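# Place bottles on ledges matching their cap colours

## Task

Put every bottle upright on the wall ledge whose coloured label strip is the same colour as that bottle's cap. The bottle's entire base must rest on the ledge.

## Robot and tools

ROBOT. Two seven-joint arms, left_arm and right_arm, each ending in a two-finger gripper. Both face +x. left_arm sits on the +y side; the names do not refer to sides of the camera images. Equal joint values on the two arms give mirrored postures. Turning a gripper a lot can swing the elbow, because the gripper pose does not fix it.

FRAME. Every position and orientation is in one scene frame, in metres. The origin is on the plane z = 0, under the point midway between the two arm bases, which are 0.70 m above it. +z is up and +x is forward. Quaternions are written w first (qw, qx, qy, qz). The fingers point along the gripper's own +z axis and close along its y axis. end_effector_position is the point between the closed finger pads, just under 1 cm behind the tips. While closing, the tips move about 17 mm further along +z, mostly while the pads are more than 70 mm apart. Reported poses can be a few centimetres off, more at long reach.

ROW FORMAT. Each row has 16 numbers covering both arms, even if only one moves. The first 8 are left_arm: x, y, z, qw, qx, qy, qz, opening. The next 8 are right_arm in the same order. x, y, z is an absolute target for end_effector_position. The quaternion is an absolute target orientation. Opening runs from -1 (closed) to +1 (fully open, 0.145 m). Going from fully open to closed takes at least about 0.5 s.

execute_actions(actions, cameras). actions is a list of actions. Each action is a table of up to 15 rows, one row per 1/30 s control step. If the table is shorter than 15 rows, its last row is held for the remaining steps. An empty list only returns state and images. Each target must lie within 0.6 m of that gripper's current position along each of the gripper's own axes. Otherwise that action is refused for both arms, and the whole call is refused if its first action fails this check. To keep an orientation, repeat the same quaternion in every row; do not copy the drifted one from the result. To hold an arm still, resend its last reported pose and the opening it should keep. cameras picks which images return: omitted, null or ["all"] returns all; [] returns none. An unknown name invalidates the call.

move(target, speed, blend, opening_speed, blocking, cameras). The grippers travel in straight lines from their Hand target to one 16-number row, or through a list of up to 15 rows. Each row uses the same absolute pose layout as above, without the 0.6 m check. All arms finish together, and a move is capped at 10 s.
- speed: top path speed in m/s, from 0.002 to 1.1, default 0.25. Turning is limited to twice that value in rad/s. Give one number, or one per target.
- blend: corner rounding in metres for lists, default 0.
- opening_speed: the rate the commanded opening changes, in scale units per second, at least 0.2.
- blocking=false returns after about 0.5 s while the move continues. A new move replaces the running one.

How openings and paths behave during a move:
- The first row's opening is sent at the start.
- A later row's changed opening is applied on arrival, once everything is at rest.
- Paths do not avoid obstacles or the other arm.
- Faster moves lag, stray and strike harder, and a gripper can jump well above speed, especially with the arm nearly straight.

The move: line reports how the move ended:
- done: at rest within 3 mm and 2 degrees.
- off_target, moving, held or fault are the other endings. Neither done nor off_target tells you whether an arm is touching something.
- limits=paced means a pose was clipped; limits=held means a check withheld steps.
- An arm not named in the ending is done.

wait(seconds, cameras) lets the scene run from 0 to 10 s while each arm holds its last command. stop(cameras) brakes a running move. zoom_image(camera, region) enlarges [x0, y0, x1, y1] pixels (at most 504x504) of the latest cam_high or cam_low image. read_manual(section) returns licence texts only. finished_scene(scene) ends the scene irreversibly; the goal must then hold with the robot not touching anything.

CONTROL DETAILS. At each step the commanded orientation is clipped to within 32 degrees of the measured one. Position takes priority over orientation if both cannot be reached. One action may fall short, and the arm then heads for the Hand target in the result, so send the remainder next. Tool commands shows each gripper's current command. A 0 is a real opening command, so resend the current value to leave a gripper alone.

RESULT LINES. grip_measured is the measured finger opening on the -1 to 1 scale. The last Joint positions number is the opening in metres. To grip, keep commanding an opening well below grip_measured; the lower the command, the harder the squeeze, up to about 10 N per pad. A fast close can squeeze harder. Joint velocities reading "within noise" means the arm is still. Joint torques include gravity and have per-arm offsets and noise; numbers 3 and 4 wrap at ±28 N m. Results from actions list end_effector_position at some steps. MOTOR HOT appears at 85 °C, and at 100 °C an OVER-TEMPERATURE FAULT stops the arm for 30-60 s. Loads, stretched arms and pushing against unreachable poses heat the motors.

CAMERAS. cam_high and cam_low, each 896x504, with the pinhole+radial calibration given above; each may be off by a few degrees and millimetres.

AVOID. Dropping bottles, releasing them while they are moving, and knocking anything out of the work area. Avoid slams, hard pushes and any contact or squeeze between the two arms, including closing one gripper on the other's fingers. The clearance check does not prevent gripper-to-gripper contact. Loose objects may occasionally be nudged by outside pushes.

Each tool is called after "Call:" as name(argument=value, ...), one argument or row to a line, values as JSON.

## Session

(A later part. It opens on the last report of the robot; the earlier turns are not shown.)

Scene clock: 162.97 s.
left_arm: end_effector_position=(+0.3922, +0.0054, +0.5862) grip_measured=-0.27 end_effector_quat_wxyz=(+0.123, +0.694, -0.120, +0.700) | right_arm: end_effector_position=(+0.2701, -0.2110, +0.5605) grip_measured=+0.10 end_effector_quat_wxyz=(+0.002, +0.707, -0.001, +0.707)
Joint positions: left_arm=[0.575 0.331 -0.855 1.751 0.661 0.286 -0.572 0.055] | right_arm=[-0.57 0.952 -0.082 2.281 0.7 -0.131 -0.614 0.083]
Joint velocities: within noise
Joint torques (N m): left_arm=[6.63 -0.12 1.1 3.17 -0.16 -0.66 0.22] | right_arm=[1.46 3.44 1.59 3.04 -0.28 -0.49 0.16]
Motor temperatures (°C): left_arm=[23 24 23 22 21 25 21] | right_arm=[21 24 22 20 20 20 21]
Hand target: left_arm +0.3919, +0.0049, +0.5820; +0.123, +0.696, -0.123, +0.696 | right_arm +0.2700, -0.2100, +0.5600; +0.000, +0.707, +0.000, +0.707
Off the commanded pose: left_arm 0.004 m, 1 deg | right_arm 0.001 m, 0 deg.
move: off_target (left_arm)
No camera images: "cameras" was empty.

Call:
move(
  target=[
    [0.392,0.005,0.5845,0.1228,0.6964,-0.1228,0.6964,-0.8,0.27,-0.21,0.56,0,0.7071,0,0.7071,0.1],
    [0.392,0.005,0.5845,0.1228,0.6964,-0.1228,0.6964,0.2,0.27,-0.21,0.56,0,0.7071,0,0.7071,0.1],
    [0.29,0.042,0.592,0.1228,0.6964,-0.1228,0.6964,0.2,0.27,-0.21,0.56,0,0.7071,0,0.7071,0.1],
    [0.25,0.22,0.55,0,0.7071,0,0.7071,0.2,0.275,-0.16,0.59,-0.06,0.7045,0.06,0.7045,0.1],
    [0.24,0.345,0.495,0,0.7071,0,0.7071,0.25,0.28,-0.04,0.598,-0.1228,0.6964,0.1228,0.6964,0.5],
  ],
  speed=[0.05,0.1,0.15,0.25,0.2],
  opening_speed=1,
  blend=[0,0,0.01,0.02,0],
)

Call:
zoom_image(
  camera="cam_high",
  region=[400, 200, 600, 340],
)

Call:
zoom_image(
  camera="cam_low",
  region=[320, 180, 620, 430],
)

Scene clock: 185.97 s.
left_arm: end_effector_position=(+0.2409, +0.3459, +0.4965) grip_measured=+0.25 end_effector_quat_wxyz=(-0.002, +0.706, -0.001, +0.708) | right_arm: end_effector_position=(+0.2794, -0.0392, +0.5997) grip_measured=+0.50 end_effector_quat_wxyz=(-0.127, +0.694, +0.123, +0.698)
Joint positions: left_arm=[-1.001 1.154 0.18 1.696 1.112 -0.788 -0.067 0.094] | right_arm=[0.159 0.549 -0.789 2.342 0.546 0.41 -0.705 0.112]
Joint velocities: within noise
Joint torques (N m): left_arm=[1.23 3.31 1.44 2.1 0.15 -0.63 0.23] | right_arm=[2.41 0.57 1.57 3.07 -0.3 -0.18 -0.15]
Motor temperatures (°C): left_arm=[23 23 23 22 21 25 21] | right_arm=[21 23 22 20 20 20 21]
Hand target: left_arm +0.2400, +0.3451, +0.4950; +0.000, +0.707, +0.000, +0.707 | right_arm +0.2800, -0.0400, +0.5980; -0.123, +0.696, +0.123, +0.696
Off the commanded pose: left_arm 0.002 m, 0 deg | right_arm 0.002 m, 1 deg.
joint read past its limit (left arm) — joint 6 (wrist pitch), lower limit.
joint sent to its limit (left arm) — joint 6 (wrist pitch), lower limit. The joint targets still meet the commanded pose.
move: done

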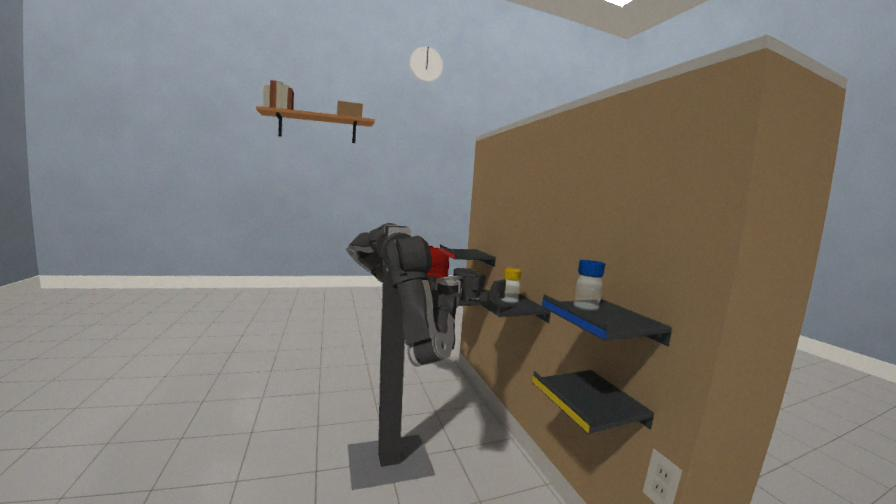

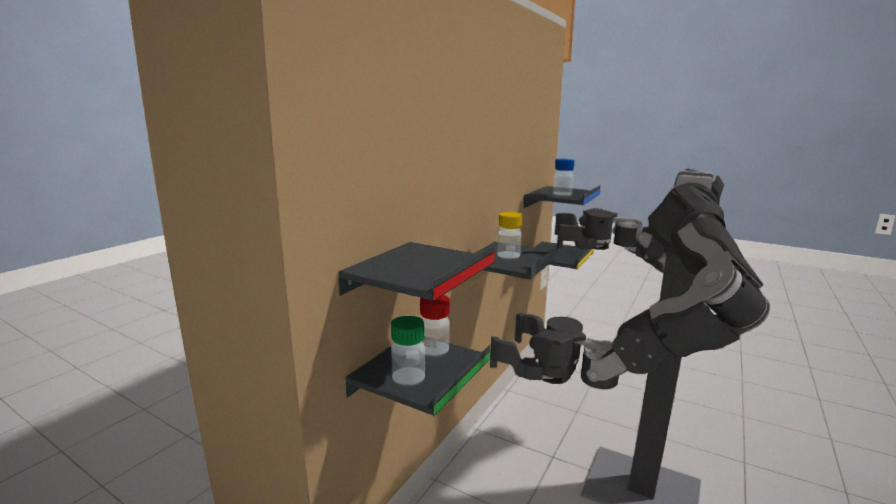

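Scaled by 2.520 from the camera's 896x504 image, which has a finer 1280x720 frame.

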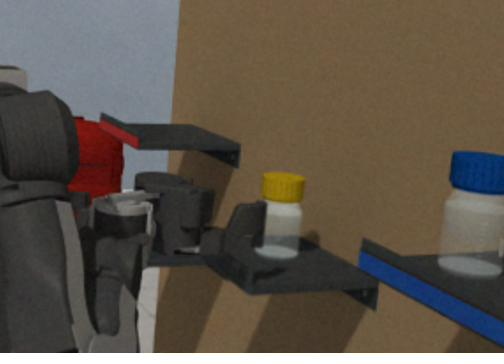

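Scaled by 1.680 from the camera's 896x504 image, which has a finer 1280x720 frame.

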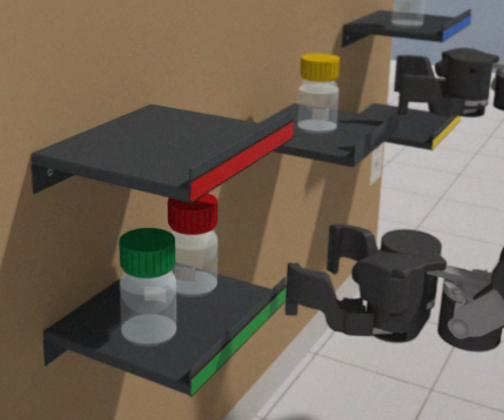

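Call:
move(
  target=[
    [0.30,0.345,0.492,0,0.7071,0,0.7071,0.25,0.31,-0.0155,0.592,-0.1228,0.6964,0.1228,0.6964,0.5],
    [0.396,0.344,0.490,0,0.7071,0,0.7071,0.25,0.391,0.014,0.589,-0.1228,0.6964,0.1228,0.6964,0.5],
  ],
  speed=0.14,
)

Call:
zoom_image(
  camera="cam_high",
  region=[400, 200, 600, 340],
)

Call:
zoom_image(
  camera="cam_low",
  region=[320, 180, 620, 430],
)

Scene clock: 194.87 s.
left_arm: end_effector_position=(+0.3970, +0.3449, +0.4940) grip_measured=+0.25 end_effector_quat_wxyz=(-0.001, +0.703, +0.002, +0.711) | right_arm: end_effector_position=(+0.3915, +0.0132, +0.5896) grip_measured=+0.50 end_effector_quat_wxyz=(-0.120, +0.697, +0.122, +0.697)
Joint positions: left_arm=[0.247 0.929 -0.474 1.163 1.035 -0.375 0.067 0.094] | right_arm=[0.564 0.228 -0.833 1.725 0.589 0.352 -0.575 0.112]
Joint velocities: within noise
Joint torques (N m): left_arm=[5.47 6.16 1.74 2.14 0.15 -0.54 0.23] | right_arm=[5.1 -1.04 2.15 3.49 -0.14 -0.5 0.15]
Motor temperatures (°C): left_arm=[23 23 23 22 21 25 21] | right_arm=[21 23 22 20 20 20 21]
Hand target: left_arm +0.3960, +0.3441, +0.4900; +0.000, +0.707, +0.000, +0.707 | right_arm +0.3910, +0.0140, +0.5890; -0.123, +0.696, +0.123, +0.696
Off the commanded pose: left_arm 0.004 m, 1 deg | right_arm 0.001 m, 0 deg.
move: off_target (left_arm)

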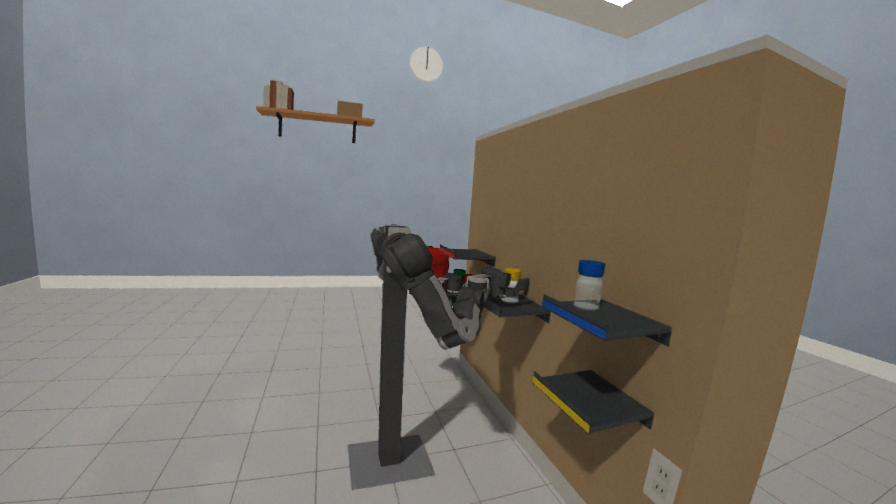

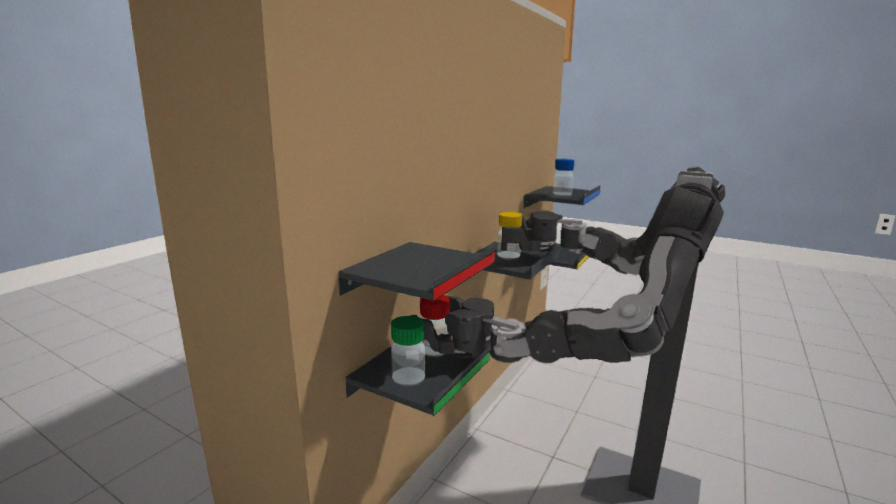

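Scaled by 2.520 from the camera's 896x504 image, which has a finer 1280x720 frame.

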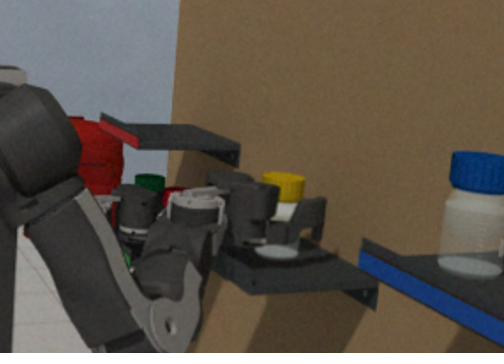

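Scaled by 1.680 from the camera's 896x504 image, which has a finer 1280x720 frame.

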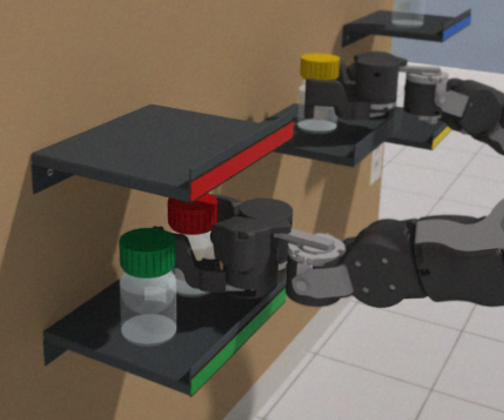

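Call:
move(
  target=[
    [0.396,0.344,0.490,0,0.7071,0,0.7071,-0.8,0.391,0.014,0.589,-0.1228,0.6964,0.1228,0.6964,-0.8],
  ],
  speed=0.1,
  opening_speed=1.2,
  cameras=[],
)

Call:
move(
  target=[
    [0.396,0.344,0.532,0,0.7071,0,0.7071,-0.8,0.391,0.014,0.622,-0.1228,0.6964,0.1228,0.6964,-0.8],
    [0.39,0.205,0.535,0,0.7071,0,0.7071,-0.8,0.39,-0.205,0.62,0,0.7071,0,0.7071,-0.8],
  ],
  speed=[0.1,0.2],
)

Scene clock: 206.30 s.
left_arm: end_effector_position=(+0.3970, +0.3448, +0.4939) grip_measured=-0.36 end_effector_quat_wxyz=(-0.001, +0.703, +0.002, +0.711) | right_arm: end_effector_position=(+0.3915, +0.0131, +0.5895) grip_measured=-0.34 end_effector_quat_wxyz=(-0.120, +0.696, +0.122, +0.697)
Joint positions: left_arm=[0.247 0.929 -0.474 1.163 1.035 -0.375 0.068 0.048] | right_arm=[0.564 0.228 -0.833 1.725 0.59 0.35 -0.575 0.05]
Joint velocities: within noise
Joint torques (N m): left_arm=[5.5 6.16 1.78 2.26 0.15 -0.55 0.21] | right_arm=[5.21 -1.12 2.28 3.54 -0.13 -0.48 0.14]
Motor temperatures (°C): left_arm=[23 24 23 22 21 25 21] | right_arm=[22 23 22 20 20 20 21]
Hand target: left_arm +0.3960, +0.3439, +0.4900; +0.000, +0.707, +0.000, +0.707 | right_arm +0.3910, +0.0140, +0.5890; -0.123, +0.696, +0.123, +0.696
Off the commanded pose: left_arm 0.004 m, 1 deg | right_arm 0.001 m, 0 deg.
move: off_target (left_arm)
No camera images: "cameras" was empty.

Scene clock: 208.27 s.
left_arm: end_effector_position=(+0.3896, +0.2042, +0.5324) grip_measured=-0.36 end_effector_quat_wxyz=(+0.002, +0.710, -0.001, +0.704) | right_arm: end_effector_position=(+0.3901, -0.2060, +0.6174) grip_measured=-0.34 end_effector_quat_wxyz=(+0.004, +0.712, +0.000, +0.703)
Joint positions: left_arm=[0.252 0.796 -0.579 1.727 0.805 -0.055 -0.508 0.048] | right_arm=[0.312 0.741 -0.295 1.948 0.855 0.38 -0.506 0.05]
Joint velocities: within noise
Joint torques (N m): left_arm=[6.66 3.49 2.81 4.3 -0.27 -0.73 -0.03] | right_arm=[4.73 2.86 3.52 3.26 -0.22 -0.74 0.15]
Motor temperatures (°C): left_arm=[23 24 23 22 21 25 21] | right_arm=[22 23 22 20 20 20 21]
Hand target: left_arm +0.3900, +0.2050, +0.5350; +0.000, +0.707, +0.000, +0.707 | right_arm +0.3900, -0.2050, +0.6200; +0.000, +0.707, +0.000, +0.707
Off the commanded pose: left_arm 0.003 m, 1 deg | right_arm 0.003 m, 1 deg.
move: done

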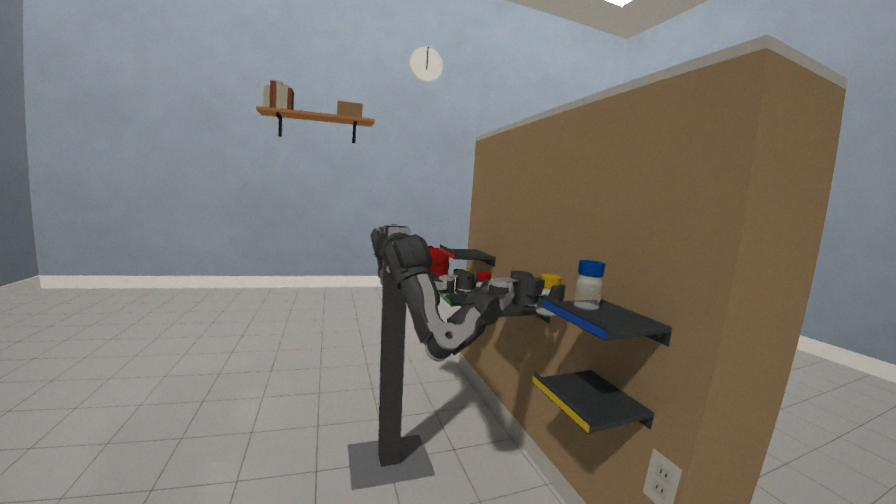

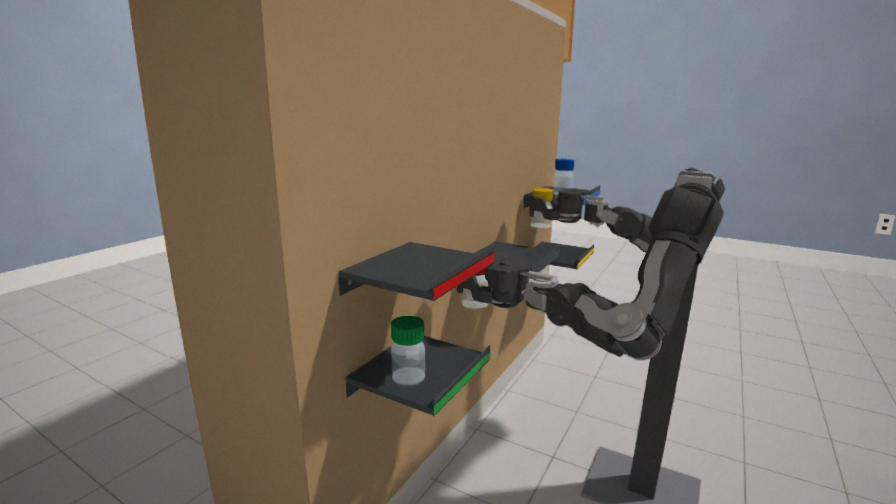

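Call:
move(
  target=[
    [0.39,0.205,0.738,0,0.7071,0,0.7071,-0.8,0.392,-0.205,0.535,0,0.7071,0,0.7071,-0.8],
    [0.39,0.37,0.735,0,0.7071,0,0.7071,-0.8,0.392,-0.365,0.535,0,0.7071,0,0.7071,-0.8],
    [0.39,0.37,0.703,0,0.7071,0,0.7071,-0.8,0.392,-0.365,0.51,0,0.7071,0,0.7071,-0.8],
  ],
  speed=[0.2,0.18,0.1],
  blend=[0.005,0.005,0],
)

Call:
zoom_image(
  camera="cam_high",
  region=[440, 220, 680, 440],
)

Call:
zoom_image(
  camera="cam_low",
  region=[320, 150, 620, 400],
)

Scene clock: 221.43 s.
left_arm: end_effector_position=(+0.3900, +0.3711, +0.6992) grip_measured=-0.36 end_effector_quat_wxyz=(-0.002, +0.713, +0.002, +0.701) | right_arm: end_effector_position=(+0.3911, -0.3660, +0.5065) grip_measured=-0.34 end_effector_quat_wxyz=(+0.001, +0.713, -0.002, +0.701)
Joint positions: left_arm=[0.343 1.32 -0.071 1.535 1.316 0.282 0.013 0.048] | right_arm=[0.155 0.879 -0.176 1.173 0.92 -0.212 0.197 0.05]
Joint velocities: within noise
Joint torques (N m): left_arm=[6.4 6.95 4.1 2.07 0.11 -0.95 0.19] | right_arm=[4.84 6.45 3.93 2.88 0.24 -0.78 0.17]
Motor temperatures (°C): left_arm=[24 23 24 22 21 25 21] | right_arm=[22 23 22 20 20 20 21]
Hand target: left_arm +0.3899, +0.3699, +0.7030; +0.000, +0.707, +0.000, +0.707 | right_arm +0.3920, -0.3650, +0.5099; +0.000, +0.707, +0.000, +0.707
Off the commanded pose: left_arm 0.004 m, 1 deg | right_arm 0.004 m, 1 deg.
move: off_target (left_arm, right_arm)

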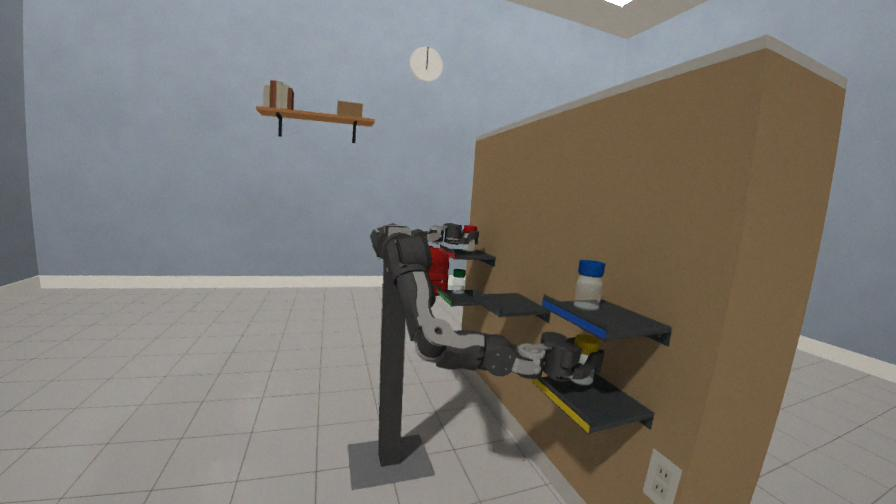

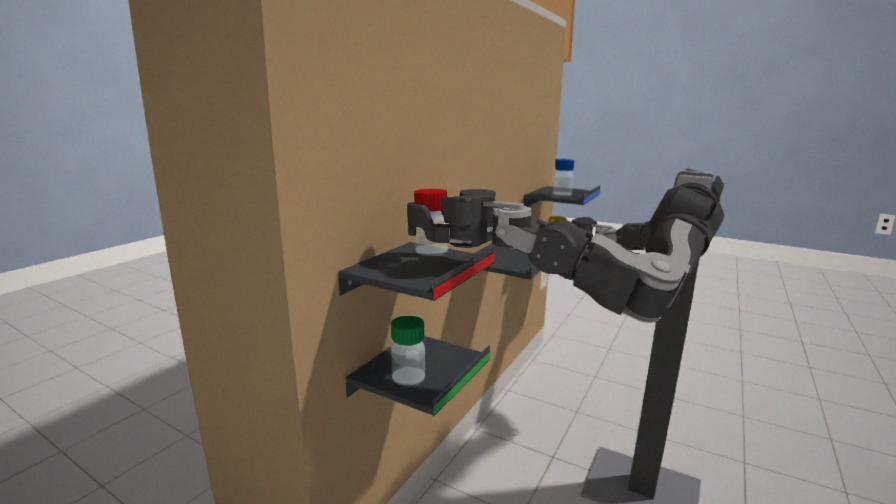

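Scaled by 2.100 from the camera's 896x504 image, which has a finer 1280x720 frame.

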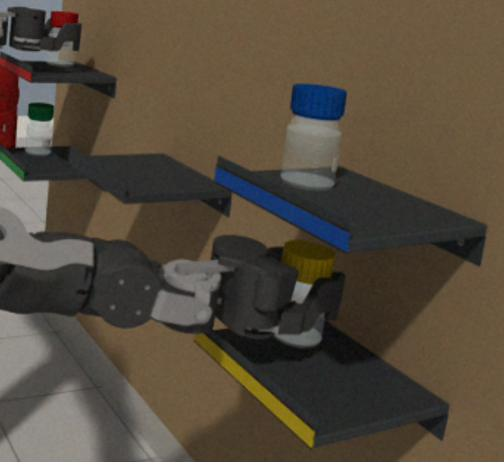

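Scaled by 1.680 from the camera's 896x504 image, which has a finer 1280x720 frame.

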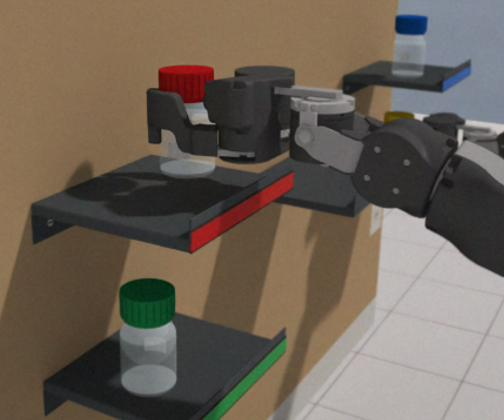

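Call:
move(
  target=[
    [0.39,0.37,0.693,0,0.7071,0,0.7071,-0.8,0.392,-0.365,0.499,0,0.7071,0,0.7071,-0.8],
    [0.39,0.37,0.683,0,0.7071,0,0.7071,-0.8,0.392,-0.365,0.489,0,0.7071,0,0.7071,-0.8],
  ],
  speed=[0.06,0.04],
  cameras=[],
)

Call:
move(
  target=[
    [0.39,0.37,0.680,0,0.7071,0,0.7071,-0.8,0.392,-0.365,0.485,0,0.7071,0,0.7071,-0.8],
  ],
  speed=[0.04],
)

Call:
zoom_image(
  camera="cam_high",
  region=[440, 220, 680, 440],
)

Call:
zoom_image(
  camera="cam_low",
  region=[320, 150, 620, 400],
)

Scene clock: 233.97 s.
left_arm: end_effector_position=(+0.3896, +0.3713, +0.6879) grip_measured=-0.36 end_effector_quat_wxyz=(-0.003, +0.703, +0.001, +0.711) | right_arm: end_effector_position=(+0.3921, -0.3672, +0.4915) grip_measured=-0.34 end_effector_quat_wxyz=(+0.003, +0.706, -0.002, +0.709)
Joint positions: left_arm=[0.267 1.316 -0.06 1.536 1.309 0.189 0.014 0.048] | right_arm=[0.183 0.822 -0.179 1.08 0.878 -0.279 0.243 0.05]
Joint velocities: within noise
Joint torques (N m): left_arm=[4.47 6.74 2.52 1.58 0.16 -0.63 0.18] | right_arm=[4.29 5.68 2.17 2.29 0.24 -0.48 0.15]
Motor temperatures (°C): left_arm=[24 25 25 22 21 25 21] | right_arm=[22 24 23 20 20 21 21]
Hand target: left_arm +0.3900, +0.3701, +0.6831; +0.000, +0.707, +0.000, +0.707 | right_arm +0.3919, -0.3651, +0.4889; +0.000, +0.707, +0.000, +0.707
Off the commanded pose: left_arm 0.005 m, 1 deg | right_arm 0.003 m, 0 deg.
move: off_target (left_arm)
No camera images: "cameras" was empty.

Scene clock: 234.67 s.
left_arm: end_effector_position=(+0.3895, +0.3712, +0.6876) grip_measured=-0.37 end_effector_quat_wxyz=(-0.003, +0.699, +0.001, +0.715) | right_arm: end_effector_position=(+0.3925, -0.3674, +0.4911) grip_measured=-0.34 end_effector_quat_wxyz=(+0.003, +0.700, -0.001, +0.714)
Joint positions: left_arm=[0.258 1.316 -0.061 1.536 1.31 0.169 0.014 0.048] | right_arm=[0.19 0.814 -0.182 1.063 0.876 -0.301 0.252 0.05]
Joint velocities: within noise
Joint torques (N m): left_arm=[4.07 6.92 1.77 1.43 0.17 -0.45 0.17] | right_arm=[3.94 5.47 1.43 1.89 0.2 -0.14 0.11]
Motor temperatures (°C): left_arm=[24 25 25 22 21 25 21] | right_arm=[22 24 23 20 20 21 21]
Hand target: left_arm +0.3899, +0.3700, +0.6800; +0.000, +0.707, +0.000, +0.707 | right_arm +0.3919, -0.3650, +0.4849; +0.000, +0.707, +0.000, +0.707
Off the commanded pose: left_arm 0.008 m, 1 deg | right_arm 0.007 m, 1 deg.
move: off_target (left_arm, right_arm)

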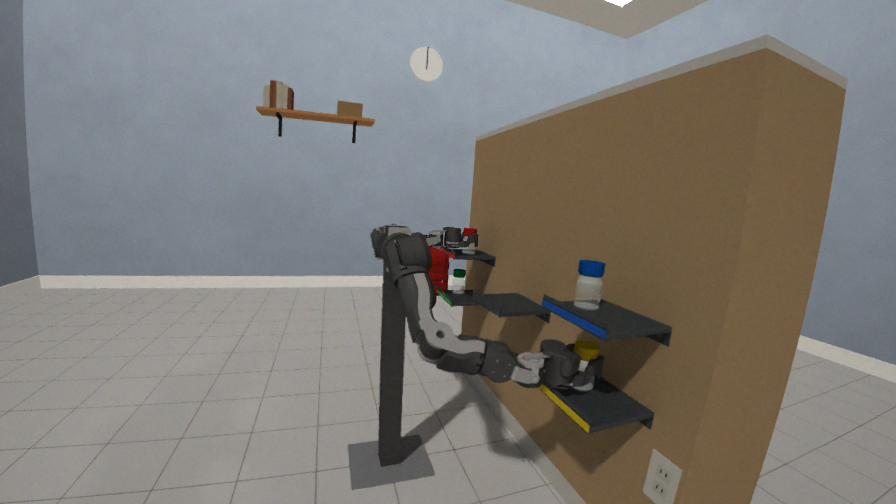

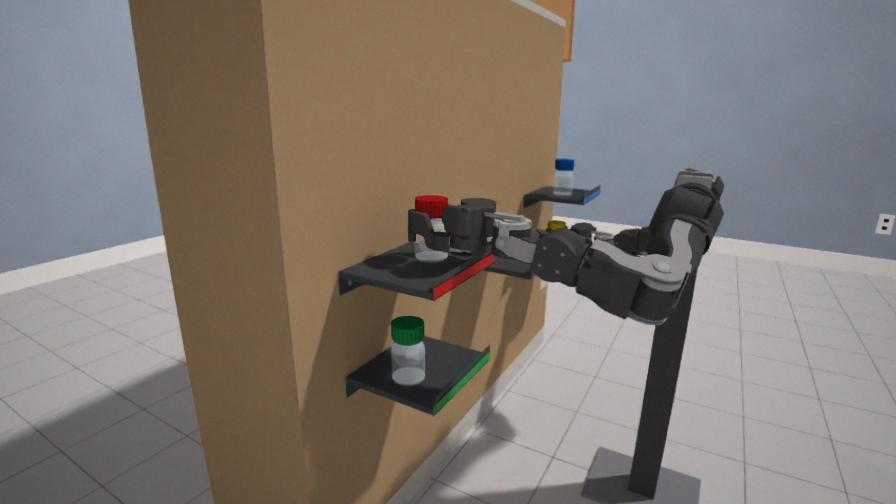

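Scaled by 2.100 from the camera's 896x504 image, which has a finer 1280x720 frame.

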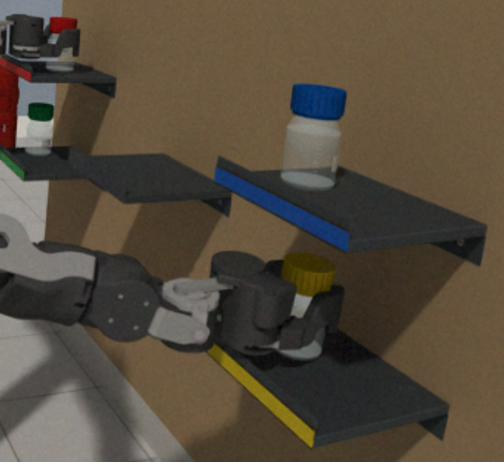

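Scaled by 1.680 from the camera's 896x504 image, which has a finer 1280x720 frame.

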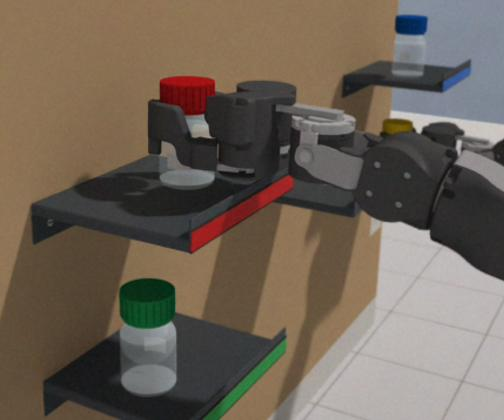

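Call:
move(
  target=[
    [0.39,0.371,0.687,0,0.7071,0,0.7071,-0.8,0.392,-0.366,0.4905,0,0.7071,0,0.7071,-0.8],
    [0.39,0.371,0.687,0,0.7071,0,0.7071,0.2,0.392,-0.366,0.4905,0,0.7071,0,0.7071,0.2],
    [0.315,0.371,0.694,0,0.7071,0,0.7071,0.2,0.30,-0.366,0.497,0,0.7071,0,0.7071,0.2],
  ],
  speed=[0.05,0.1,0.15],
  opening_speed=1,
)

Call:
zoom_image(
  camera="cam_high",
  region=[440, 220, 680, 440],
)

Call:
zoom_image(
  camera="cam_low",
  region=[320, 150, 620, 420],
)

Scene clock: 246.53 s.
left_arm: end_effector_position=(+0.3152, +0.3720, +0.6947) grip_measured=+0.20 end_effector_quat_wxyz=(-0.002, +0.706, +0.002, +0.709) | right_arm: end_effector_position=(+0.2997, -0.3655, +0.4950) grip_measured=+0.20 end_effector_quat_wxyz=(+0.000, +0.710, +0.001, +0.704)
Joint positions: left_arm=[-0.466 1.1 0.856 1.833 1.224 0.409 0.104 0.09] | right_arm=[-0.466 0.91 0.175 1.479 0.979 -0.37 0.194 0.09]
Joint velocities: within noise
Joint torques (N m): left_arm=[2.49 6.74 3.22 2.21 0.19 -0.53 0.23] | right_arm=[1.75 6.16 4.62 2.59 0.28 -0.54 0.03]
Motor temperatures (°C): left_arm=[23 25 24 21 21 25 21] | right_arm=[22 24 23 20 20 20 21]
Hand target: left_arm +0.3150, +0.3710, +0.6940; +0.000, +0.707, +0.000, +0.707 | right_arm +0.3000, -0.3660, +0.4971; +0.000, +0.707, +0.000, +0.707
Off the commanded pose: left_arm 0.001 m, 0 deg | right_arm 0.002 m, 0 deg.
move: done

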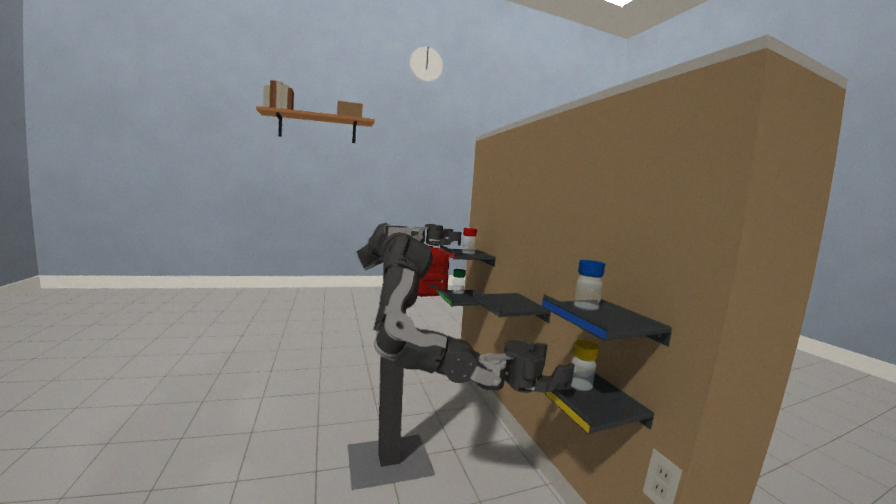

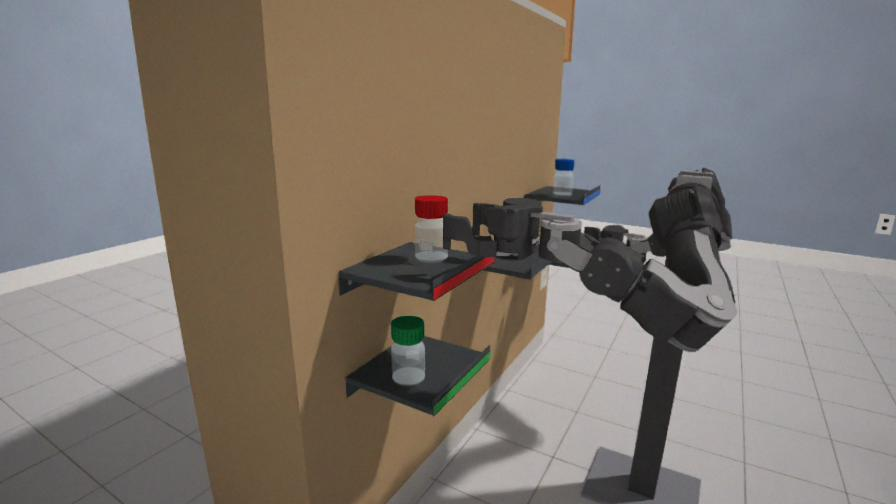

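Scaled by 2.100 from the camera's 896x504 image, which has a finer 1280x720 frame.

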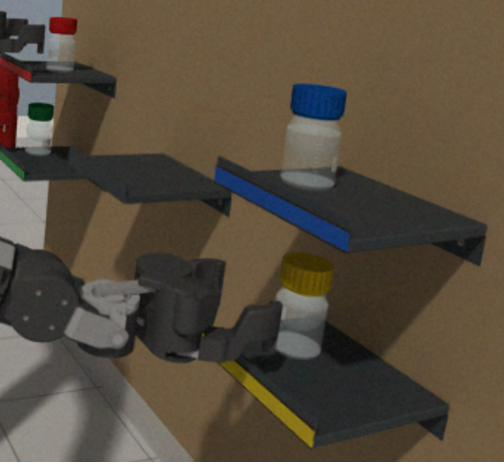

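Scaled by 1.680 from the camera's 896x504 image, which has a finer 1280x720 frame.

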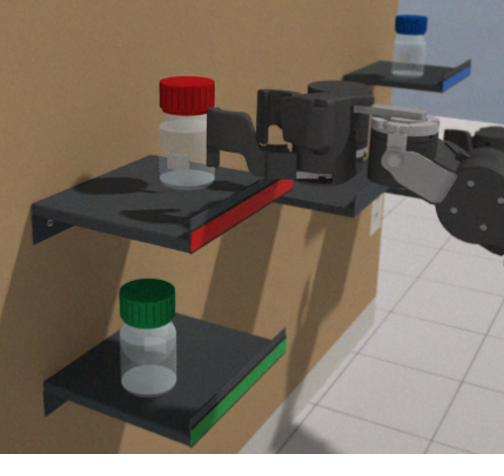

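Call:
finished_scene(
  scene=2,
)

The scene is finished: the task was done.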